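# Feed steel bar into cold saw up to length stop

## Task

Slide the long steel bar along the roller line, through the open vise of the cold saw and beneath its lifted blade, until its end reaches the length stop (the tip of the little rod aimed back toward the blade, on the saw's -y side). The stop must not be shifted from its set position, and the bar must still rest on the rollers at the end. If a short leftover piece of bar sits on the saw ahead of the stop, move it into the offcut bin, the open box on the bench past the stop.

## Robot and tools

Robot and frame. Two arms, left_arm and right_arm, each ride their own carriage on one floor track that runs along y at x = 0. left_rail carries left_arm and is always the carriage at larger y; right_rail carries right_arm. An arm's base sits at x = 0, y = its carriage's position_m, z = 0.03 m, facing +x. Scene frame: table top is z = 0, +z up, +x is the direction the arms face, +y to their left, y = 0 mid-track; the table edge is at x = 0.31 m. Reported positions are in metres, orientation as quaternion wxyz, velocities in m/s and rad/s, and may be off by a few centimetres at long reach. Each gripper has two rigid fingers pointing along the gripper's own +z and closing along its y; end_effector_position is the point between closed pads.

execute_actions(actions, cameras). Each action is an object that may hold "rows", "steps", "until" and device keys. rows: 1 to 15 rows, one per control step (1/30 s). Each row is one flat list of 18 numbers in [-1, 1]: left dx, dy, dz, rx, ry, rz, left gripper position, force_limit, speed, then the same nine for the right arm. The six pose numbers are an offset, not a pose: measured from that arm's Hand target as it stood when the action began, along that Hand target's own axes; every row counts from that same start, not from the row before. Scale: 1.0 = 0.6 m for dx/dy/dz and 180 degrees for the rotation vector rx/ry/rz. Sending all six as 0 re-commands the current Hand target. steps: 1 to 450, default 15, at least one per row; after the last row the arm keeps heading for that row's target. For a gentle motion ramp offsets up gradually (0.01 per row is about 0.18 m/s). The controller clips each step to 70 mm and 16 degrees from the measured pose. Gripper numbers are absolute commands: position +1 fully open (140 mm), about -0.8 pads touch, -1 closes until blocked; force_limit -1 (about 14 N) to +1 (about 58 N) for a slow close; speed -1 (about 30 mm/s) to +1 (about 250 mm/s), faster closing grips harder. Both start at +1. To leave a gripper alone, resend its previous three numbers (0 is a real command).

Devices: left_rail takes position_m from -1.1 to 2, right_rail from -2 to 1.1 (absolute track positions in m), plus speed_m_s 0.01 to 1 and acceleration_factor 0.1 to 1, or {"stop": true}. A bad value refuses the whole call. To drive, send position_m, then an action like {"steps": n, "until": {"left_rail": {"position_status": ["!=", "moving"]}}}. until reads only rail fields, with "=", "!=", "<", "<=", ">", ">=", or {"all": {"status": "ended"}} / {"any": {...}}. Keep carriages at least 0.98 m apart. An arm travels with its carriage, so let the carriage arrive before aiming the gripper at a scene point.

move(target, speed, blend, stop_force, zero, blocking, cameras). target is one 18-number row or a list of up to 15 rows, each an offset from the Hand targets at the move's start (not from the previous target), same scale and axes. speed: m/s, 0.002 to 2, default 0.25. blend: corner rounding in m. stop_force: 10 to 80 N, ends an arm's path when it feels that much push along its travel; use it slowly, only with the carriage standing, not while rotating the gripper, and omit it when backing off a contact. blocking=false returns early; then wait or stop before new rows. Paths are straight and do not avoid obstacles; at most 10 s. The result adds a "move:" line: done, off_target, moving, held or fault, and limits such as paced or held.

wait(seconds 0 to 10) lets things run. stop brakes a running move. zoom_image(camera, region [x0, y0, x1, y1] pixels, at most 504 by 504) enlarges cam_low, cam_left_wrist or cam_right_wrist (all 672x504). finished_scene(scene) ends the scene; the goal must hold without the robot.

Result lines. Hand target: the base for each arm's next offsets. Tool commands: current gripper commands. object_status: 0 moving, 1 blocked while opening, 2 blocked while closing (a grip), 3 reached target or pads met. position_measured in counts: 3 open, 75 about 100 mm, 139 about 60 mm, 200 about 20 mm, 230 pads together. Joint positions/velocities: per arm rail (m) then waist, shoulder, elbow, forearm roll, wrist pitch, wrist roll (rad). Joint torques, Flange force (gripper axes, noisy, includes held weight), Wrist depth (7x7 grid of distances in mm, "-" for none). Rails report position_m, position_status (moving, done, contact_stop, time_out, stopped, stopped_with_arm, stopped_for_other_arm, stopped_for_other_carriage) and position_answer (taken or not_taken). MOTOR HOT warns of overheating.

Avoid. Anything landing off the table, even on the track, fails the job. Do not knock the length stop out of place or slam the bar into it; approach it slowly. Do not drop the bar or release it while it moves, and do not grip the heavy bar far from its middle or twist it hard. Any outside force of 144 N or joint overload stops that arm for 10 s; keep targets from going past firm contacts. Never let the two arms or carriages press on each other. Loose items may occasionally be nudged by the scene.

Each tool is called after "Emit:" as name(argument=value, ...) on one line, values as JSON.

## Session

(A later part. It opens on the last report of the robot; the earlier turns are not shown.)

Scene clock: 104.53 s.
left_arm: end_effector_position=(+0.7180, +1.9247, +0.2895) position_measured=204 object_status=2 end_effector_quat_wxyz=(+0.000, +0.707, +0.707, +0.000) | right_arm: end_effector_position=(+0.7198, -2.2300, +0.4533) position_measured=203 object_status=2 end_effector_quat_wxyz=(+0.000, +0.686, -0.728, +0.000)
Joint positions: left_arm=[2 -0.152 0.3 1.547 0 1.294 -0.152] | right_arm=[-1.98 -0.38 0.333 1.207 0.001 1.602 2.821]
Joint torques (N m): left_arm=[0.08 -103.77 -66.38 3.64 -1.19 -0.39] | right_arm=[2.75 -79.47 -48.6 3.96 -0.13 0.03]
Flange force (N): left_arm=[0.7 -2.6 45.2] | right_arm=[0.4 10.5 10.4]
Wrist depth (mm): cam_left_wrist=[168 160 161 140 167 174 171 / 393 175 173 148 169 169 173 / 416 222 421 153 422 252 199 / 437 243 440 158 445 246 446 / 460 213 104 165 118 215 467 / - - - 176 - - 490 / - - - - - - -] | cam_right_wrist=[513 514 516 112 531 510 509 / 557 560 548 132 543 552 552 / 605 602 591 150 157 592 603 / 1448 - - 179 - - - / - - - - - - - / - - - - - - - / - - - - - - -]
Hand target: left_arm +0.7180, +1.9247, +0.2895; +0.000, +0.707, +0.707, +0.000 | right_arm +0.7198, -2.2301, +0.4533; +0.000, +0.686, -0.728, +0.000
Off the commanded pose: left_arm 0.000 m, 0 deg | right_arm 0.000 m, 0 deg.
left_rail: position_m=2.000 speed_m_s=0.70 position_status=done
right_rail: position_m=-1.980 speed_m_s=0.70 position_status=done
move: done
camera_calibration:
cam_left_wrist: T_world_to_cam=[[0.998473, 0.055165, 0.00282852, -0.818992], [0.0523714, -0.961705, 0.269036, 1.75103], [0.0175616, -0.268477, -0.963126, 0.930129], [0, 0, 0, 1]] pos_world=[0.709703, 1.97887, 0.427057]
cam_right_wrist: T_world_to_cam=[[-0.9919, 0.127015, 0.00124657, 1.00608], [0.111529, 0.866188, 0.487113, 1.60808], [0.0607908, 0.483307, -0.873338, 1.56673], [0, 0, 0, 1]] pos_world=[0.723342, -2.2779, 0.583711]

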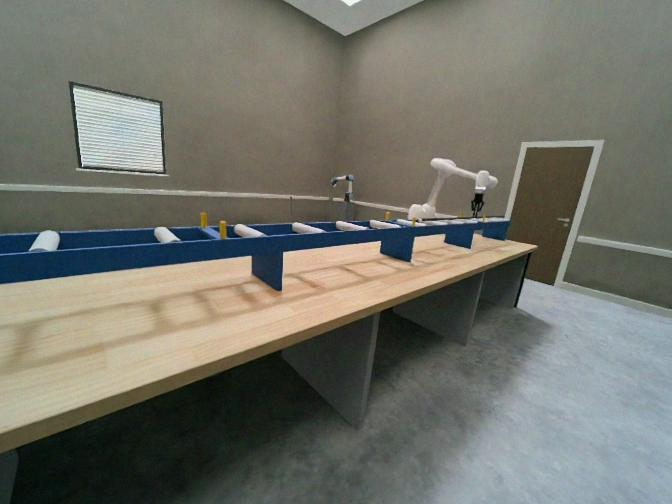

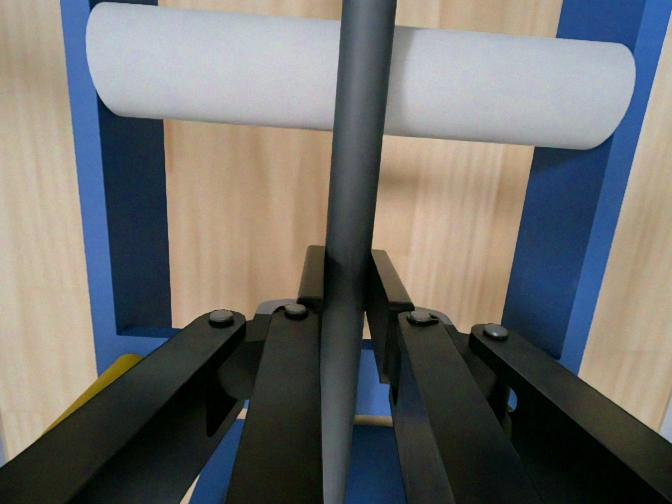

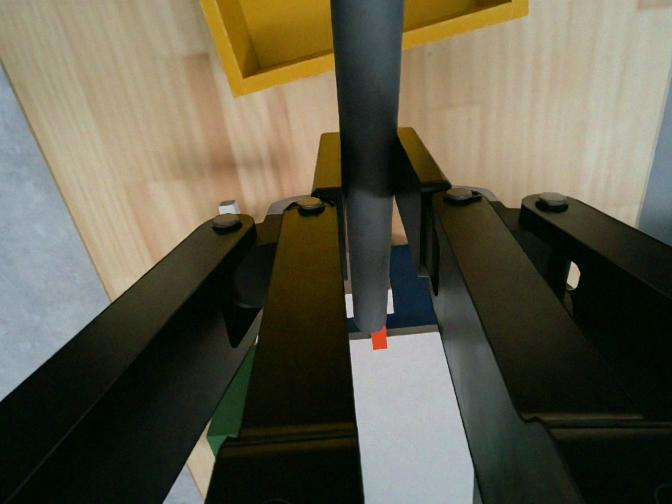

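Emit:
move(target=[[0,0,0.0083,0,0,0,-1,1,-1,0.3365,-0.0085,0,0,0,-0.057,-1,0.1,-1],[0,0,0.0083,0,0,0,-1,1,-1,0.3365,-0.0085,0.5988,0,0,-0.057,-1,0.1,-1]], speed=[0.15,0.25])

Emit:
move(target=[0,0,0,0,0,0,-1,1,-1,0,0,0.105,0,0,0,-1,0.1,-1], speed=0.02, stop_force=10)

Scene clock: 118.03 s.
left_arm: end_effector_position=(+0.7180, +1.9247, +0.2846) position_measured=204 object_status=2 end_effector_quat_wxyz=(+0.000, +0.707, +0.707, +0.000) | right_arm: end_effector_position=(+0.7129, -2.4315, +0.0940) position_measured=203 object_status=2 end_effector_quat_wxyz=(+0.000, +0.748, -0.664, +0.000)
Joint positions: left_arm=[2 -0.152 0.302 1.554 0 1.286 -0.152] | right_arm=[-1.98 -0.606 0.604 1.464 0.001 1.074 2.416]
Joint torques (N m): left_arm=[0.6 -61.48 -41.02 4.36 -5 -0.37] | right_arm=[2.92 -98.72 -42.71 3.5 -0.28 0.06]
Flange force (N): left_arm=[1.1 -13.5 -12.1] | right_arm=[-3.4 10.8 4.0]
Wrist depth (mm): cam_left_wrist=[161 156 157 140 161 164 165 / 171 178 170 148 165 165 169 / 410 221 415 154 419 414 197 / 429 242 437 158 441 245 439 / 454 213 104 165 122 215 469 / - - - 175 - - 487 / - - - - - - -] | cam_right_wrist=[- 191 196 116 - - 188 / - 212 209 135 - - 183 / - - 221 150 112 - 192 / - - - 179 - - - / - - - - - - - / - - - - - - - / - - - - - - -]
Hand target: left_arm +0.7180, +1.9247, +0.2846; +0.000, +0.707, +0.707, +0.000 | right_arm +0.7128, -2.4315, +0.0939; +0.000, +0.748, -0.664, +0.000
Off the commanded pose: left_arm 0.000 m, 0 deg | right_arm 0.000 m, 0 deg.
left_rail: position_m=2.000 speed_m_s=0.70 position_status=done
right_rail: position_m=-1.980 speed_m_s=0.70 position_status=done
move: done
camera_calibration:
cam_left_wrist: T_world_to_cam=[[0.998473, 0.055165, 0.00282852, -0.818978], [0.0523714, -0.961705, 0.269036, 1.75235], [0.0175616, -0.268477, -0.963126, 0.925409], [0, 0, 0, 1]] pos_world=[0.709703, 1.97887, 0.422157]
cam_right_wrist: T_world_to_cam=[[-0.998665, -0.0516533, 0.000972202, 0.595715], [-0.0446391, 0.872221, 0.487071, 2.08442], [-0.0260068, 0.486377, -0.873362, 1.42009], [0, 0, 0, 1]] pos_world=[0.724898, -2.478, 0.224411]

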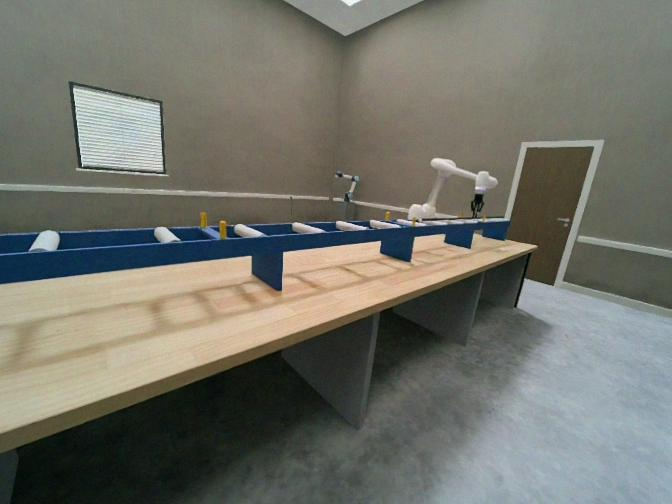

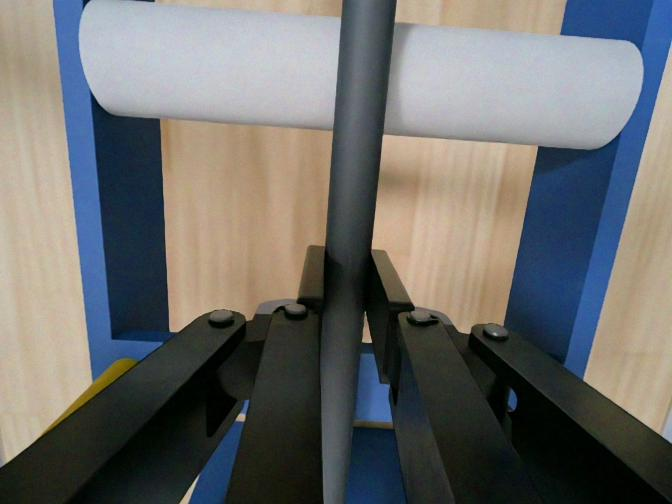

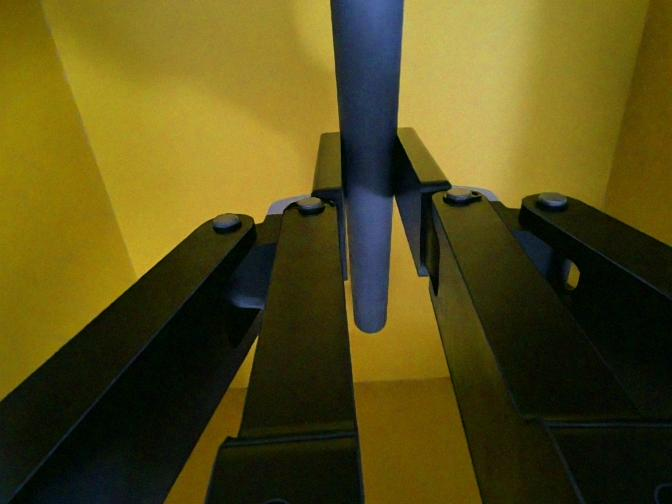

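Scene clock: 121.60 s.
left_arm: end_effector_position=(+0.7180, +1.9247, +0.2846) position_measured=204 object_status=2 end_effector_quat_wxyz=(+0.000, +0.707, +0.707, +0.000) | right_arm: end_effector_position=(+0.7129, -2.4315, +0.0437) position_measured=203 object_status=2 end_effector_quat_wxyz=(+0.000, +0.748, -0.664, +0.000)
Joint positions: left_arm=[2 -0.152 0.302 1.554 0 1.286 -0.152] | right_arm=[-1.98 -0.606 0.645 1.496 0.001 1.001 2.416]
Joint torques (N m): left_arm=[0.4 -61.39 -41.05 4.3 -4.98 -0.41] | right_arm=[3.76 -73.75 -29.93 3.73 -3.5 0.03]
Flange force (N): left_arm=[1.5 -14.3 -12.4] | right_arm=[-6.9 16.0 -31.2]
Wrist depth (mm): cam_left_wrist=[161 156 157 140 161 164 165 / 171 178 170 148 165 165 168 / 411 222 419 153 419 411 197 / 427 242 437 159 439 246 439 / 454 213 104 166 118 214 466 / - - - 175 - - 484 / - - - - - - -] | cam_right_wrist=[- - 149 134 146 148 149 / - - 163 146 154 - - / - - 171 153 113 - - / - - - 166 - - - / - - - - - - - / - - - - - - - / - - - - - - -]
Hand target: left_arm +0.7180, +1.9247, +0.2846; +0.000, +0.707, +0.707, +0.000 | right_arm +0.7129, -2.4315, +0.0437; +0.000, +0.748, -0.664, +0.000 (not the last commanded pose)
Off the commanded pose: left_arm 0.000 m, 0 deg | right_arm 0.013 m, 0 deg.
left_rail: position_m=2.000 speed_m_s=0.70 position_status=done
right_rail: position_m=-1.980 speed_m_s=0.70 position_status=done
move: contact (right_arm)
camera_calibration:
cam_left_wrist: T_world_to_cam=[[0.998473, 0.055165, 0.00282852, -0.818978], [0.0523714, -0.961705, 0.269036, 1.75235], [0.0175616, -0.268477, -0.963126, 0.925409], [0, 0, 0, 1]] pos_world=[0.709703, 1.97887, 0.422157]
cam_right_wrist: T_world_to_cam=[[-0.99866, -0.0517419, 0.000925322, 0.595549], [-0.0447406, 0.872239, 0.487028, 2.10904], [-0.0260069, 0.486334, -0.873386, 1.37605], [0, 0, 0, 1]] pos_world=[0.724898, -2.478, 0.174111]

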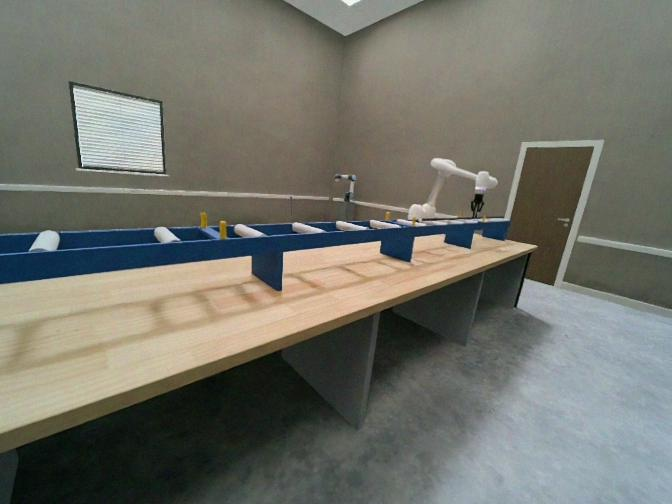

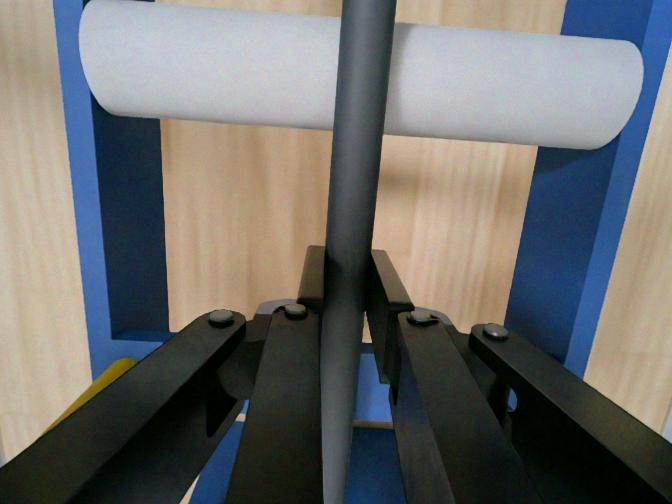

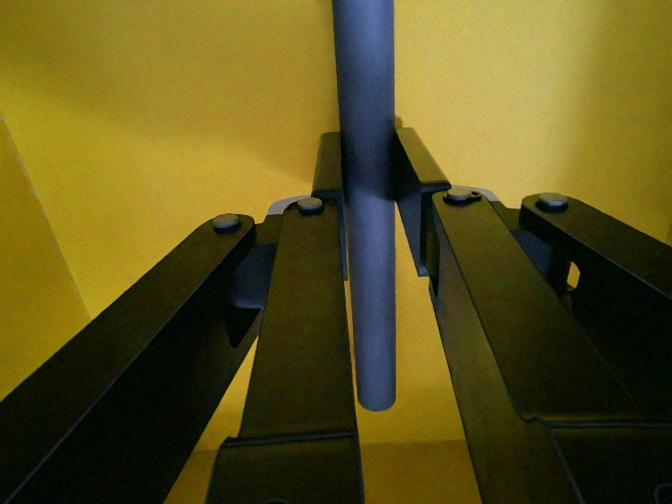

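Emit:
move(target=[[0,0,0,0,0,0,-1,1,-1,0,0,-0.0017,0,0,0,-1,0.1,-1],[0,0,0,0,0,0,-1,1,-1,0,0,-0.0017,0,0,0,-0.2,0.1,-1],[0,0,0,0,0,0,-1,1,-1,0,0,-0.6,0,0,0,-0.2,0.1,-1]], speed=[0.02,0.02,0.25])

Scene clock: 128.30 s.
left_arm: end_effector_position=(+0.7180, +1.9247, +0.2846) position_measured=204 object_status=2 end_effector_quat_wxyz=(+0.000, +0.707, +0.707, +0.000) | right_arm: end_effector_position=(+0.7128, -2.4318, +0.4036) position_measured=154 object_status=3 end_effector_quat_wxyz=(+0.000, +0.748, -0.664, +0.000)
Joint positions: left_arm=[2 -0.152 0.302 1.554 0 1.286 -0.152] | right_arm=[-1.98 -0.606 0.476 1.089 0.001 1.576 2.416]
Joint torques (N m): left_arm=[0.6 -61.64 -41.12 4.3 -4.97 -0.38] | right_arm=[3 -87.68 -44.58 4.1 -0.1 0]
Flange force (N): left_arm=[1.1 -13.8 -12.1] | right_arm=[-4.4 11.2 3.0]
Wrist depth (mm): cam_left_wrist=[161 157 157 140 162 164 165 / 171 178 170 148 166 165 169 / 409 221 418 153 420 411 197 / 427 242 433 159 440 247 437 / 451 213 104 165 122 214 465 / - - - 175 - - 484 / - - - - - - -] | cam_right_wrist=[470 470 - 462 453 461 464 / 511 509 414 - - 510 504 / 548 556 112 - - 534 541 / - 86 - 585 - - 75 / - - - 651 666 - - / - - - 656 731 - - / - - - 488 - - -]
Hand target: left_arm +0.7180, +1.9247, +0.2846; +0.000, +0.707, +0.707, +0.000 | right_arm +0.7129, -2.4318, +0.4037; +0.000, +0.748, -0.664, +0.000
Off the commanded pose: left_arm 0.000 m, 0 deg | right_arm 0.000 m, 0 deg.
left_rail: position_m=2.000 speed_m_s=0.70 position_status=done
right_rail: position_m=-1.980 speed_m_s=0.70 position_status=done
move: done
camera_calibration:
cam_left_wrist: T_world_to_cam=[[0.998473, 0.055165, 0.00282852, -0.818978], [0.0523714, -0.961705, 0.269036, 1.75235], [0.0175616, -0.268477, -0.963126, 0.925409], [0, 0, 0, 1]] pos_world=[0.709703, 1.97887, 0.422157]
cam_right_wrist: T_world_to_cam=[[-0.998665, -0.0516541, 0.000971728, 0.595396], [-0.0446401, 0.872221, 0.487071, 1.93388], [-0.0260068, 0.486377, -0.873362, 1.69062], [0, 0, 0, 1]] pos_world=[0.724898, -2.4783, 0.534011]

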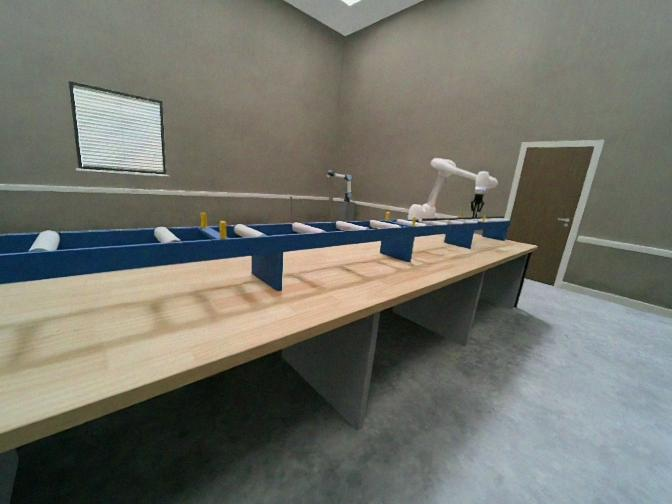

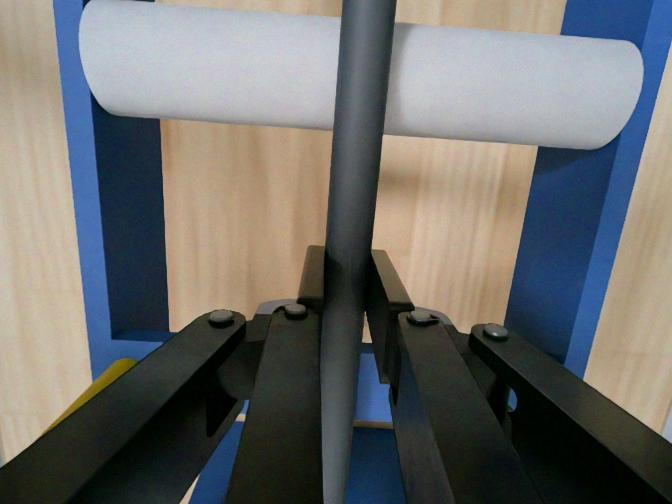

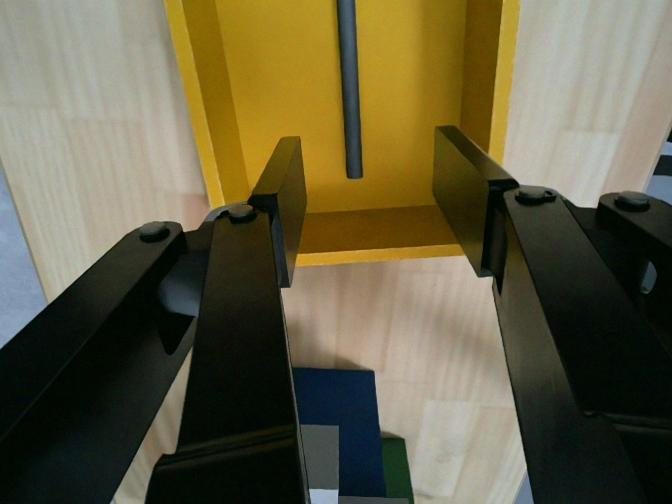

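Emit:
move(target=[0,0,0,0,0,0,-1,1,-1,-0.9285,-0.1075,-0.0139,0.009,-0.1498,0.0376,0,0,0], speed=0.3, blocking=false, cameras=[])

Emit:
execute_actions(actions=[{"left_rail":{"position_m":-0.35,"speed_m_s":0.5,"acceleration_factor":0.35},"steps":300,"until":{"left_rail":{"position_status":["!=","moving"]}}}])

Scene clock: 136.80 s.
left_arm: end_effector_position=(+0.7180, +1.9247, +0.2846) position_measured=204 object_status=2 end_effector_quat_wxyz=(+0.000, +0.707, +0.707, +0.000) | right_arm: end_effector_position=(+0.7123, -2.3236, +0.4054) position_measured=129 object_status=3 end_effector_quat_wxyz=(-0.032, +0.740, -0.671, -0.033) end_effector_velocity=(-0.001, +0.298, +0.004) end_effector_angular_velocity=(+0.250, +0.016, -0.062)
Joint positions: left_arm=[2 -0.152 0.302 1.554 0 1.286 -0.152] | right_arm=[-1.98 -0.526 0.409 1.188 0.077 1.595 2.519]
Joint velocities: left_arm=[within noise] | right_arm=[0 0.232 -0.17 0.252 0.224 0.034 0.293]
Joint torques (N m): left_arm=[0.36 -61.49 -41.18 4.32 -5 -0.42] | right_arm=[3.98 -83.21 -43.91 4.33 -0.1 -0.12]
Flange force (N): left_arm=[1.6 -14.1 -11.9] | right_arm=[0.9 7.4 1.6]
Wrist depth (mm): cam_left_wrist=[161 156 157 140 161 164 165 / 171 178 170 148 165 164 168 / 409 221 415 154 421 410 196 / 431 242 441 159 437 246 437 / 451 213 104 166 122 214 466 / - - - 176 - - 489 / - - - - - - -] | cam_right_wrist=[470 472 - 445 465 466 465 / 516 513 461 - 493 496 507 / 565 565 133 586 558 126 552 / - - 109 618 611 - - / - - 677 649 702 - - / - - 409 428 765 - - / - - - 481 908 - -]
Hand target: left_arm +0.7180, +1.9247, +0.2846; +0.000, +0.707, +0.707, +0.000 | right_arm +0.7123, -2.3006, +0.4057; -0.039, +0.738, -0.673, -0.039
Tool commands: left_gripper/position=-1.0 left_gripper/force_limit=+1.0 left_gripper/speed=-1.0 right_gripper/position=+0.0 right_gripper/force_limit=+0.0 right_gripper/speed=+0.0
Off the commanded pose: left_arm 0.000 m, 0 deg | right_arm 0.453 m, 22 deg.
left_rail: position_m=2.000 speed_m_s=0.70 position_status=done
right_rail: position_m=-1.980 speed_m_s=0.70 position_status=done
move: running
No camera images: "cameras" was empty.

Scene clock: 138.60 s.
left_arm: end_effector_position=(+0.7180, +1.3960, +0.2846) position_measured=204 object_status=2 end_effector_quat_wxyz=(+0.000, +0.707, +0.707, +0.000) end_effector_velocity=(+0.000, -0.500, +0.001) end_effector_angular_velocity=(+0.000, -0.001, -0.001) | right_arm: end_effector_position=(+0.7105, -1.8710, +0.4125) position_measured=129 object_status=3 end_effector_quat_wxyz=(-0.165, +0.687, -0.688, -0.165)
Joint positions: left_arm=[1.471 -0.152 0.302 1.554 0 1.286 -0.152] | right_arm=[-1.98 -0.108 0.255 1.448 0.47 1.501 2.986]
Joint velocities: left_arm=[-0.5 0 -0.001 0 0 0 0] | right_arm=[within noise]
Joint torques (N m): left_arm=[0.73 -61.66 -41.06 4.34 -5.03 -0.39] | right_arm=[3.27 -66.24 -44.18 4.86 0.09 0.03]
Flange force (N): left_arm=[1.0 -13.8 -12.2] | right_arm=[4.5 8.6 -0.5]
Wrist depth (mm): cam_left_wrist=[163 228 378 139 382 382 169 / 171 217 399 146 397 397 182 / 410 221 415 154 423 414 197 / 431 227 436 159 438 244 439 / 449 191 104 166 118 199 466 / - - - 176 - - 489 / - - - - - - -] | cam_right_wrist=[343 264 252 258 259 501 513 / 584 359 299 304 294 600 581 / 1655 - 134 361 347 126 401 / - - 110 406 430 - - / - - 651 540 658 - - / - - 234 232 227 - - / - - - 210 211 - -]
Hand target: left_arm +0.7180, +1.3960, +0.2846; +0.000, +0.707, +0.707, +0.000 | right_arm +0.7105, -1.8709, +0.4124; -0.165, +0.687, -0.688, -0.165
Tool commands: left_gripper/position=-1.0 left_gripper/force_limit=+1.0 left_gripper/speed=-1.0 right_gripper/position=+0.0 right_gripper/force_limit=+0.0 right_gripper/speed=+0.0
Off the commanded pose: left_arm 0.000 m, 0 deg | right_arm 0.000 m, 0 deg.
left_rail: position_m=1.471 position_m_goal=-0.350 speed_m_s=0.50 position_status=moving position_answer=taken
right_rail: position_m=-1.980 speed_m_s=0.70 position_status=done
earlier move: done
camera_calibration:
cam_left_wrist: T_world_to_cam=[[0.998473, 0.055165, 0.00282852, -0.789812], [0.0523714, -0.961705, 0.269036, 1.2439], [0.0175616, -0.268477, -0.963126, 0.783465], [0, 0, 0, 1]] pos_world=[0.709703, 1.45017, 0.422157]
cam_right_wrist: T_world_to_cam=[[-0.997651, 0.0607379, 0.0316693, 0.818854], [0.0601365, 0.555266, 0.829496, 0.631553], [0.032797, 0.829452, -0.557614, 1.89533], [0, 0, 0, 1]] pos_world=[0.71679, -1.9725, 0.50706]

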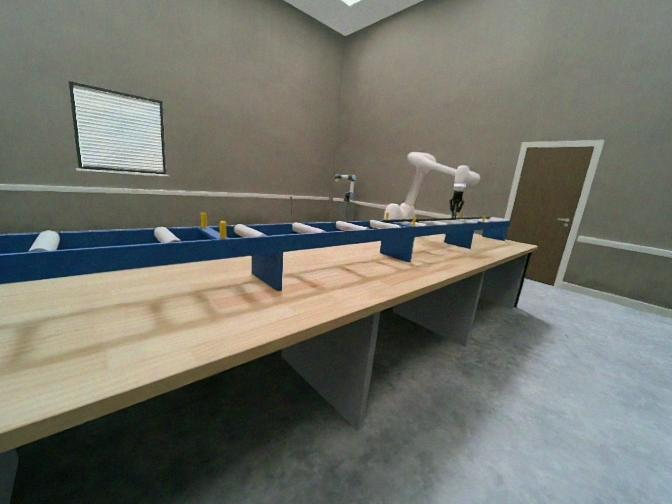

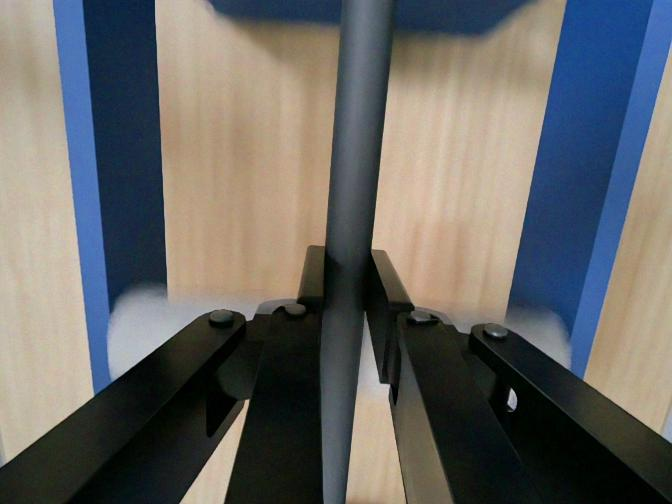

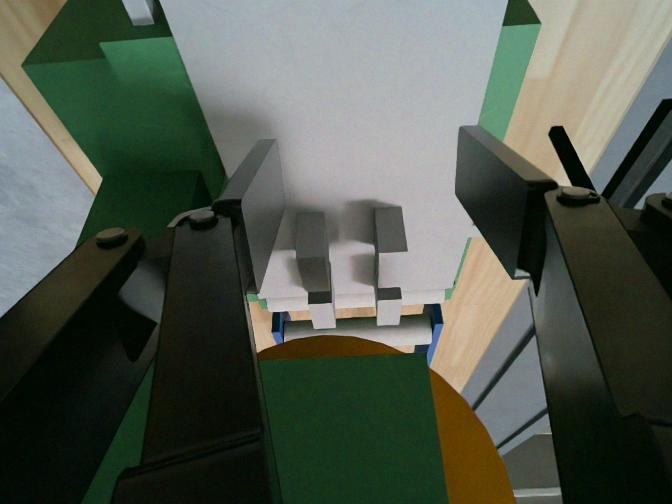

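Works well; continue the drive.

Emit:
execute_actions(actions=[{"steps":300,"until":{"left_rail":{"position_status":["!=","moving"]}}}], cameras=["cam_left_wrist","cam_right_wrist"])

Emit:
zoom_image(camera="cam_right_wrist", region=[270, 190, 440, 360])

Scene clock: 143.17 s.
left_arm: end_effector_position=(+0.7180, -0.4253, +0.2845) position_measured=204 object_status=2 end_effector_quat_wxyz=(+0.000, +0.707, +0.707, +0.000) | right_arm: end_effector_position=(+0.7105, -1.8710, +0.4124) position_measured=129 object_status=3 end_effector_quat_wxyz=(-0.165, +0.687, -0.688, -0.165)
Joint positions: left_arm=[-0.35 -0.152 0.302 1.554 0 1.286 -0.152] | right_arm=[-1.98 -0.108 0.255 1.448 0.47 1.501 2.986]
Joint torques (N m): left_arm=[0.58 -61.62 -40.57 4.37 -4.8 -0.38] | right_arm=[2.86 -66.33 -44.19 4.82 0.06 0]
Flange force (N): left_arm=[1.1 -13.0 -12.6] | right_arm=[4.0 8.8 -0.6]
Wrist depth (mm): cam_left_wrist=[163 229 380 139 382 380 169 / 171 218 237 146 395 241 182 / 412 205 417 153 419 410 197 / 429 179 181 159 183 186 438 / 452 196 105 166 117 189 462 / - - - 175 - - 484 / - - - - - - -] | cam_right_wrist=[492 267 257 259 256 494 513 / 631 366 297 300 304 576 585 / 1667 420 134 360 346 126 416 / - - 109 409 433 - - / - - 642 537 653 - - / - - - 230 226 - - / - - - 210 213 - -]
Hand target: left_arm +0.7180, -0.4252, +0.2846; +0.000, +0.707, +0.707, +0.000 | right_arm +0.7105, -1.8710, +0.4124; -0.165, +0.687, -0.688, -0.165
Tool commands: left_gripper/position=-1.0 left_gripper/force_limit=+1.0 left_gripper/speed=-1.0 right_gripper/position=+0.0 right_gripper/force_limit=+0.0 right_gripper/speed=+0.0
Off the commanded pose: left_arm 0.000 m, 0 deg | right_arm 0.000 m, 0 deg.
left_rail: position_m=-0.350 speed_m_s=0.50 position_status=done
right_rail: position_m=-1.980 speed_m_s=0.70 position_status=done
camera_calibration:
cam_left_wrist: T_world_to_cam=[[0.998473, 0.055165, 0.00282852, -0.689341], [0.0523714, -0.961705, 0.269036, -0.507657], [0.0175616, -0.268477, -0.963126, 0.294488], [0, 0, 0, 1]] pos_world=[0.709703, -0.371126, 0.422157]
cam_right_wrist: T_world_to_cam=[[-0.997654, 0.0606561, 0.0317261, 0.818672], [0.0601382, 0.555271, 0.829492, 0.631618], [0.0326971, 0.829455, -0.557616, 1.89549], [0, 0, 0, 1]] pos_world=[0.71679, -1.9726, 0.50706]
Images, in order (width x height): cam_left_wrist 672x504, cam_right_wrist 672x504.

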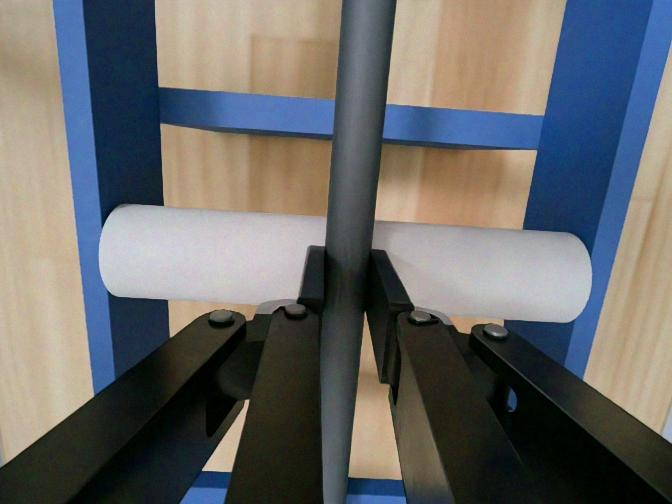

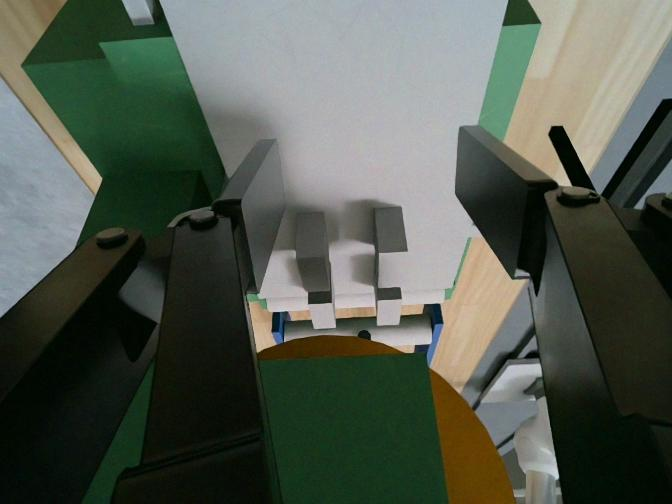

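Scaled by 2.965 from the camera's 672x504 image, which has a finer 960x720 frame.

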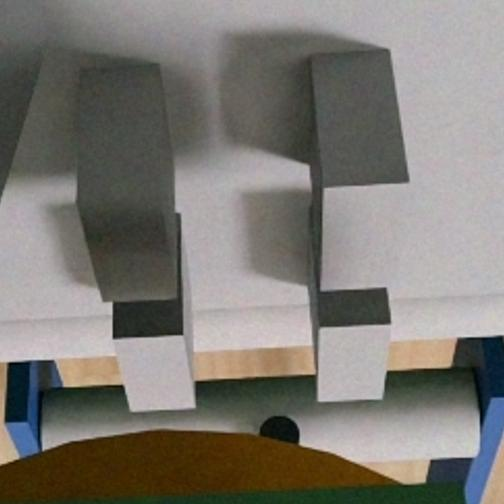

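Emit:
move(target=[[0,0,-0.0083,0,0,0,-1,1,-1,0,0,0,0,0,0,0,0,0],[0,-0.0033,-0.0083,0,0,-0.0044,-1,1,-1,0,0,0,0,0,0,0,0,0],[0,-0.0033,0,0,0,-0.0044,-1,1,-1,0,0,0,0,0,0,0,0,0]], speed=[0.03,0.03,0.03], cameras=["cam_left_wrist","cam_right_wrist"])

Emit:
zoom_image(camera="cam_right_wrist", region=[270, 190, 440, 360])

Scene clock: 150.97 s.
left_arm: end_effector_position=(+0.7161, -0.4253, +0.2848) position_measured=204 object_status=2 end_effector_quat_wxyz=(+0.000, +0.702, +0.712, +0.000) | right_arm: end_effector_position=(+0.7105, -1.8710, +0.4124) position_measured=129 object_status=3 end_effector_quat_wxyz=(-0.165, +0.687, -0.688, -0.165)
Joint positions: left_arm=[-0.35 -0.153 0.299 1.557 0 1.285 -0.166] | right_arm=[-1.98 -0.108 0.255 1.448 0.47 1.501 2.986]
Joint torques (N m): left_arm=[0.94 -76.52 -50.97 4.12 -4.17 -0.63] | right_arm=[2.92 -66.34 -44.08 4.81 0.03 0.04]
Flange force (N): left_arm=[0.9 -11.3 8.8] | right_arm=[4.0 7.8 -0.2]
Wrist depth (mm): cam_left_wrist=[163 206 378 140 381 381 188 / 387 223 237 146 391 242 185 / 412 201 414 153 419 287 193 / 435 178 181 159 184 187 436 / 454 197 105 165 122 188 462 / - - - 175 - - 491 / - - - - - - -] | cam_right_wrist=[346 262 256 257 258 484 515 / 543 370 300 302 295 581 586 / 1316 - 133 360 337 126 398 / - - 109 409 431 - - / - - - 543 654 - - / - - 234 232 233 - - / - - - 210 210 - -]
Hand target: left_arm +0.7160, -0.4253, +0.2846; +0.000, +0.702, +0.712, +0.000 | right_arm +0.7105, -1.8710, +0.4124; -0.165, +0.687, -0.688, -0.165
Off the commanded pose: left_arm 0.000 m, 0 deg | right_arm 0.000 m, 0 deg.
left_rail: position_m=-0.350 speed_m_s=0.50 position_status=done
right_rail: position_m=-1.980 speed_m_s=0.70 position_status=done
move: done
camera_calibration:
cam_left_wrist: T_world_to_cam=[[0.997611, 0.0690109, 0.00311127, -0.681016], [0.0656322, -0.960897, 0.269014, -0.516707], [0.0215545, -0.268167, -0.963131, 0.292003], [0, 0, 0, 1]] pos_world=[0.707008, -0.371199, 0.422357]
cam_right_wrist: T_world_to_cam=[[-0.997654, 0.0606561, 0.0317261, 0.818672], [0.0601382, 0.555271, 0.829492, 0.631618], [0.0326971, 0.829455, -0.557616, 1.89549], [0, 0, 0, 1]] pos_world=[0.71679, -1.9726, 0.50706]
Images, in order (width x height): cam_left_wrist 672x504, cam_right_wrist 672x504.

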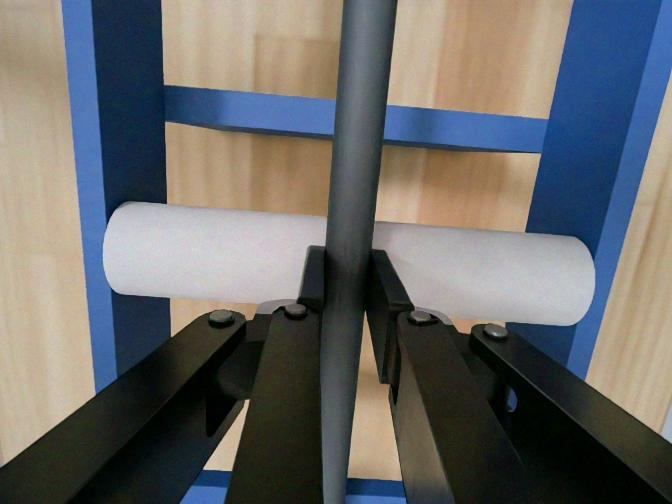

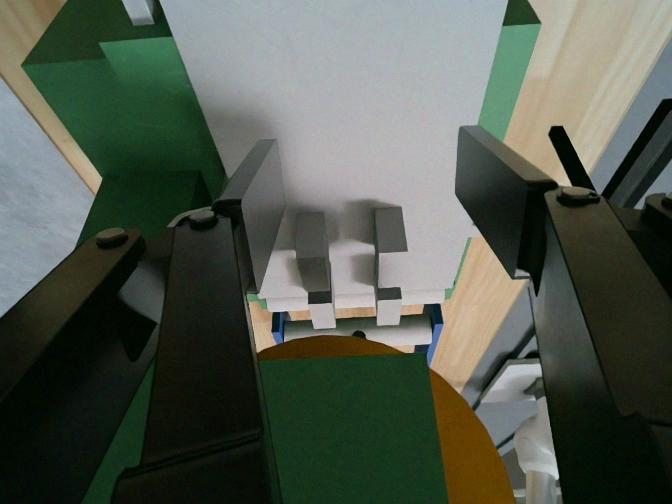

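Scaled by 2.965 from the camera's 672x504 image, which has a finer 960x720 frame.

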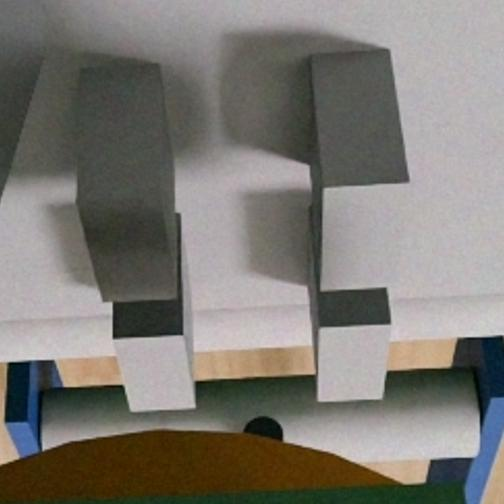

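Emit:
execute_actions(actions=[{"left_rail":{"position_m":-0.83,"speed_m_s":0.25,"acceleration_factor":0.35},"steps":20}], cameras=["cam_right_wrist"])

Emit:
execute_actions(actions=[{"steps":200,"until":{"left_rail":{"position_status":["!=","moving"]}}}])

Emit:
zoom_image(camera="cam_right_wrist", region=[270, 60, 440, 360])

Scene clock: 159.03 s.
left_arm: end_effector_position=(+0.7160, -0.9053, +0.2845) position_measured=204 object_status=2 end_effector_quat_wxyz=(+0.000, +0.702, +0.712, +0.000) | right_arm: end_effector_position=(+0.7105, -1.8710, +0.4124) position_measured=129 object_status=3 end_effector_quat_wxyz=(-0.165, +0.687, -0.688, -0.165)
Joint positions: left_arm=[-0.83 -0.153 0.299 1.558 0 1.285 -0.166] | right_arm=[-1.98 -0.108 0.255 1.448 0.47 1.501 2.986]
Joint torques (N m): left_arm=[0.8 -61.54 -40.39 4.33 -4.35 -0.67] | right_arm=[2.77 -66.35 -44.15 4.8 0.09 -0.02]
Flange force (N): left_arm=[1.4 -12.5 -12.0] | right_arm=[3.6 8.4 -0.2]
Wrist depth (mm): cam_left_wrist=[163 205 381 140 382 380 188 / 387 222 397 146 402 403 185 / 409 215 414 153 419 414 193 / 435 239 436 159 438 249 434 / 455 209 104 166 122 218 463 / - - - 175 - - 486 / - - - - - - -] | cam_right_wrist=[485 267 257 245 259 483 515 / 578 - 299 282 292 576 597 / 1667 427 134 361 348 125 401 / - - 109 400 427 - - / - - 651 492 654 - - / - - 233 231 227 - - / - - - 209 - - -]
Hand target: left_arm +0.7160, -0.9052, +0.2846; +0.000, +0.702, +0.712, +0.000 | right_arm +0.7105, -1.8710, +0.4124; -0.165, +0.687, -0.688, -0.165
Tool commands: left_gripper/position=-1.0 left_gripper/force_limit=+1.0 left_gripper/speed=-1.0 right_gripper/position=+0.0 right_gripper/force_limit=+0.0 right_gripper/speed=+0.0
Off the commanded pose: left_arm 0.000 m, 0 deg | right_arm 0.000 m, 0 deg.
left_rail: position_m=-0.830 speed_m_s=0.25 position_status=done
right_rail: position_m=-1.980 speed_m_s=0.70 position_status=done
camera_calibration:
cam_right_wrist: T_world_to_cam=[[-0.997654, 0.0606561, 0.0317261, 0.818672], [0.0601382, 0.555271, 0.829492, 0.631618], [0.0326971, 0.829455, -0.557616, 1.89549], [0, 0, 0, 1]] pos_world=[0.71679, -1.9726, 0.50706]
Images, in order (width x height): cam_right_wrist 672x504.

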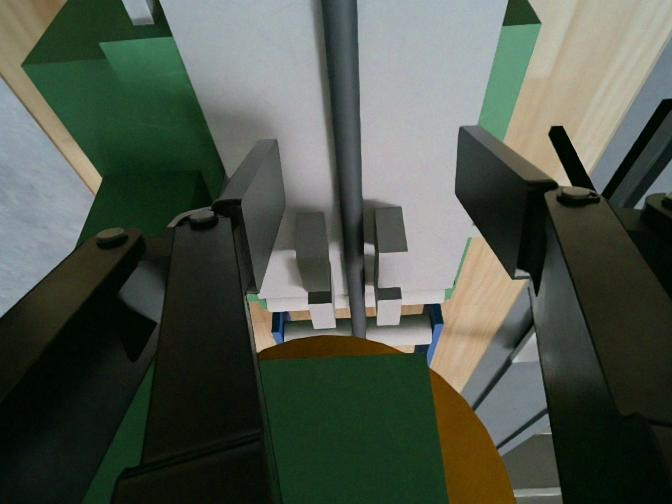

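Scene clock: 159.27 s.
left_arm: end_effector_position=(+0.7160, -0.9053, +0.2845) position_measured=204 object_status=2 end_effector_quat_wxyz=(+0.000, +0.702, +0.712, +0.000) | right_arm: end_effector_position=(+0.7105, -1.8710, +0.4124) position_measured=129 object_status=3 end_effector_quat_wxyz=(-0.165, +0.687, -0.688, -0.165)
Joint positions: left_arm=[-0.83 -0.153 0.299 1.558 0 1.285 -0.166] | right_arm=[-1.98 -0.108 0.255 1.448 0.47 1.501 2.986]
Joint torques (N m): left_arm=[0.47 -61.8 -40.44 4.32 -4.33 -0.6] | right_arm=[2.77 -66.55 -44.26 4.8 0.13 0.03]
Flange force (N): left_arm=[1.2 -10.7 -10.2] | right_arm=[3.5 8.6 0.0]
Wrist depth (mm): cam_left_wrist=[164 205 382 140 384 382 188 / 387 223 400 146 403 396 185 / 413 215 416 153 419 410 193 / 435 239 434 158 437 249 434 / 457 210 104 166 122 217 464 / - - - 175 - - 485 / - - - - - - -] | cam_right_wrist=[354 257 257 253 260 495 511 / - - 298 297 295 594 581 / 1782 - 133 359 350 126 401 / - - 108 399 412 - - / - - 653 475 649 - - / - - 232 231 228 - - / - - - 210 213 - -]
Hand target: left_arm +0.7160, -0.9052, +0.2846; +0.000, +0.702, +0.712, +0.000 | right_arm +0.7105, -1.8710, +0.4124; -0.165, +0.687, -0.688, -0.165
Tool commands: left_gripper/position=-1.0 left_gripper/force_limit=+1.0 left_gripper/speed=-1.0 right_gripper/position=+0.0 right_gripper/force_limit=+0.0 right_gripper/speed=+0.0
Off the commanded pose: left_arm 0.000 m, 0 deg | right_arm 0.000 m, 0 deg.
left_rail: position_m=-0.830 speed_m_s=0.25 position_status=done
right_rail: position_m=-1.980 speed_m_s=0.70 position_status=done
camera_calibration:
cam_left_wrist: T_world_to_cam=[[0.997617, 0.0689348, 0.00282199, -0.647838], [0.0656369, -0.960902, 0.268995, -0.977884], [0.0212548, -0.268169, -0.963138, 0.163303], [0, 0, 0, 1]] pos_world=[0.707009, -0.8512, 0.422157]
cam_right_wrist: T_world_to_cam=[[-0.997654, 0.0606561, 0.0317261, 0.818672], [0.0601382, 0.555271, 0.829492, 0.631618], [0.0326971, 0.829455, -0.557616, 1.89549], [0, 0, 0, 1]] pos_world=[0.71679, -1.9726, 0.50706]

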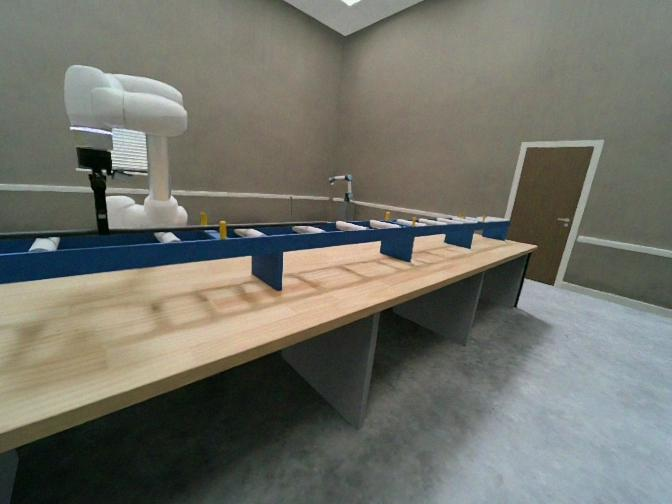

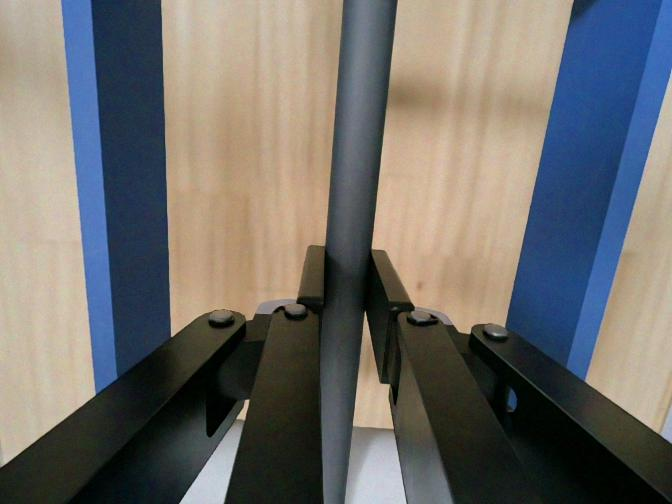

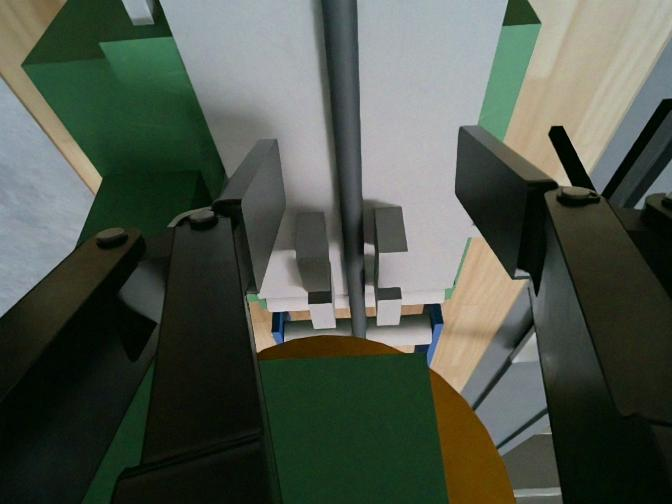

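Scaled by 1.680 from the camera's 672x504 image, which has a finer 960x720 frame.

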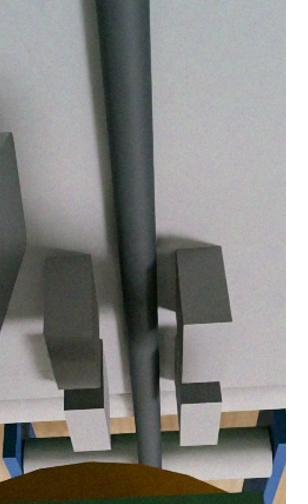

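Emit:
move(target=[0,0,0,0,0,0,-1,1,-1,0.3488,-0.0035,-0.2314,0,0.15,0,1,0.1,0], speed=0.3, cameras=["cam_right_wrist"])

Emit:
zoom_image(camera="cam_right_wrist", region=[300, 200, 420, 400])

Scene clock: 171.87 s.
left_arm: end_effector_position=(+0.7160, -0.9053, +0.2845) position_measured=204 object_status=2 end_effector_quat_wxyz=(+0.000, +0.702, +0.712, +0.000) | right_arm: end_effector_position=(+0.7124, -2.1205, +0.4409) position_measured=3 object_status=3 end_effector_quat_wxyz=(+0.000, +0.707, -0.707, +0.000)
Joint positions: left_arm=[-0.83 -0.153 0.299 1.558 0 1.285 -0.166] | right_arm=[-1.98 -0.243 0.272 1.31 0.001 1.56 2.9]
Joint torques (N m): left_arm=[0.49 -62.44 -40.73 4.18 -4.41 -0.62] | right_arm=[2.75 -67.94 -44.48 4.12 -0.14 0]
Flange force (N): left_arm=[1.4 -11.1 -10.6] | right_arm=[1.8 10.0 2.3]
Wrist depth (mm): cam_left_wrist=[163 206 380 140 384 379 188 / 392 224 397 146 400 393 185 / 410 215 416 153 419 410 194 / 433 239 438 158 440 249 434 / 455 210 104 165 122 217 461 / - - - 175 - - 482 / - - - - - - -] | cam_right_wrist=[501 501 502 504 508 499 496 / 535 540 544 544 545 544 537 / 579 320 314 325 575 589 131 / - 145 629 380 375 642 120 / - 711 406 397 399 696 683 / - 1782 448 443 453 791 - / - 1997 - 501 505 578 -]
Hand target: left_arm +0.7160, -0.9053, +0.2846; +0.000, +0.702, +0.712, +0.000 | right_arm +0.7124, -2.1206, +0.4409; +0.000, +0.707, -0.707, +0.000
Off the commanded pose: left_arm 0.000 m, 0 deg | right_arm 0.000 m, 0 deg.
left_rail: position_m=-0.830 speed_m_s=0.25 position_status=done
right_rail: position_m=-1.980 speed_m_s=0.70 position_status=done
move: done
camera_calibration:
cam_right_wrist: T_world_to_cam=[[-0.997646, 0.0685665, 0.00113974, 0.865104], [0.0604397, 0.871306, 0.487004, 1.56732], [0.0323991, 0.485927, -0.873399, 1.5293], [0, 0, 0, 1]] pos_world=[0.718791, -2.16806, 0.571411]
Images, in order (width x height): cam_right_wrist 672x504.

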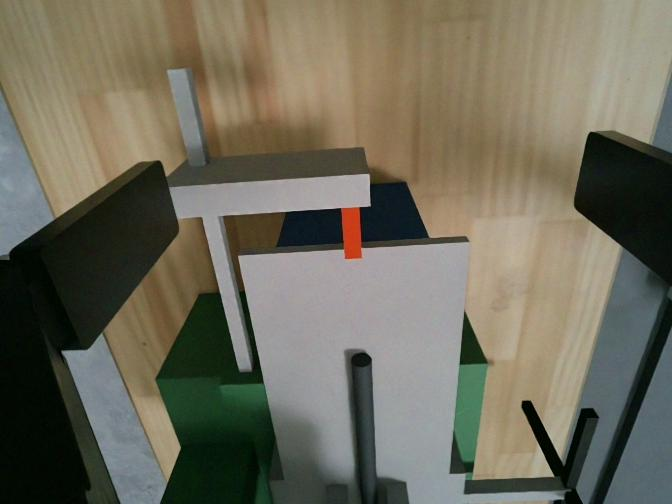

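Scaled by 2.520 from the camera's 672x504 image, which has a finer 960x720 frame.

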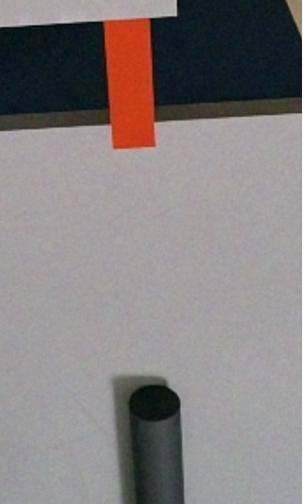

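Emit:
execute_actions(actions=[{"left_rail":{"position_m":-0.93,"speed_m_s":0.12,"acceleration_factor":0.2},"steps":120,"until":{"left_rail":{"position_status":["!=","moving"]}}}], cameras=["cam_right_wrist"])

Emit:
zoom_image(camera="cam_right_wrist", region=[320, 230, 400, 310])

Scene clock: 178.90 s.
left_arm: end_effector_position=(+0.7160, -1.0052, +0.2845) position_measured=204 object_status=2 end_effector_quat_wxyz=(+0.000, +0.702, +0.712, +0.000) | right_arm: end_effector_position=(+0.7124, -2.1205, +0.4409) position_measured=3 object_status=3 end_effector_quat_wxyz=(+0.000, +0.707, -0.707, +0.000)
Joint positions: left_arm=[-0.93 -0.153 0.299 1.558 0 1.285 -0.166] | right_arm=[-1.98 -0.243 0.272 1.31 0.001 1.56 2.9]
Joint torques (N m): left_arm=[1.17 -61.26 -40.41 4.32 -4.34 -0.65] | right_arm=[2.69 -68.34 -44.33 4.09 -0.13 -0.01]
Flange force (N): left_arm=[0.8 -13.0 -11.6] | right_arm=[3.1 8.3 2.4]
Wrist depth (mm): cam_left_wrist=[164 205 382 140 383 379 188 / 387 222 397 146 401 396 185 / 411 216 417 154 415 413 193 / 434 199 432 158 437 248 435 / 457 186 104 165 118 194 461 / - - - 175 - - 489 / - - - - - - -] | cam_right_wrist=[509 502 506 500 500 502 505 / 546 534 539 549 549 541 535 / 585 321 315 326 578 581 131 / - 145 393 380 440 642 120 / - 702 407 401 412 700 694 / - 1729 462 445 445 783 - / - 1947 546 501 521 582 -]
Hand target: left_arm +0.7160, -1.0053, +0.2846; +0.000, +0.702, +0.712, +0.000 | right_arm +0.7124, -2.1205, +0.4409; +0.000, +0.707, -0.707, +0.000
Tool commands: left_gripper/position=-1.0 left_gripper/force_limit=+1.0 left_gripper/speed=-1.0 right_gripper/position=+1.0 right_gripper/force_limit=+0.1 right_gripper/speed=+0.0
Off the commanded pose: left_arm 0.000 m, 0 deg | right_arm 0.000 m, 0 deg.
left_rail: position_m=-0.930 speed_m_s=0.12 position_status=done
right_rail: position_m=-1.980 speed_m_s=0.70 position_status=done
camera_calibration:
cam_right_wrist: T_world_to_cam=[[-0.997646, 0.0685665, 0.00113974, 0.865104], [0.0604397, 0.871306, 0.487004, 1.56732], [0.0323991, 0.485927, -0.873399, 1.5293], [0, 0, 0, 1]] pos_world=[0.718791, -2.16806, 0.571411]
Images, in order (width x height): cam_right_wrist 672x504.

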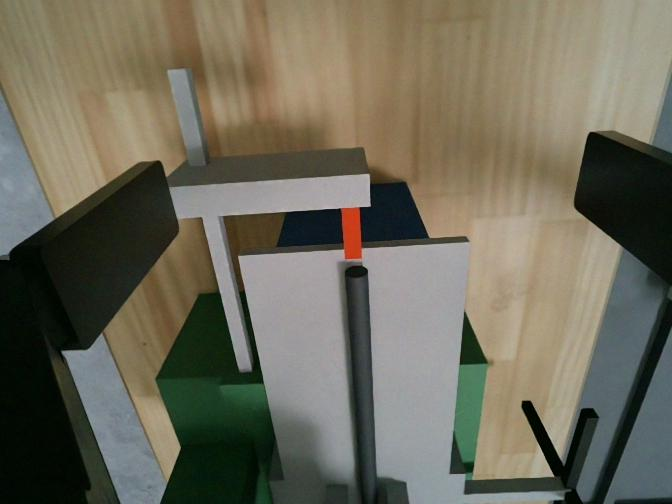

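Scaled by 6.300 from the camera's 672x504 image, which has a finer 960x720 frame.

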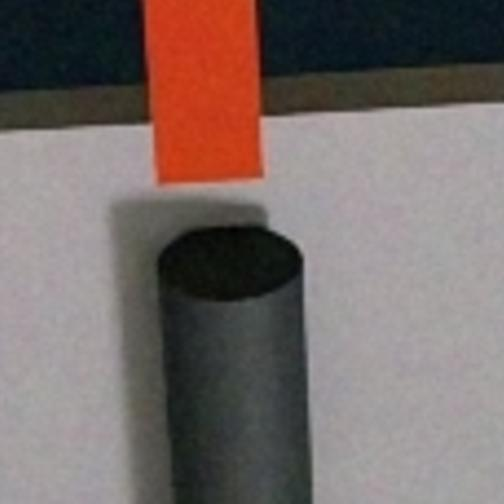

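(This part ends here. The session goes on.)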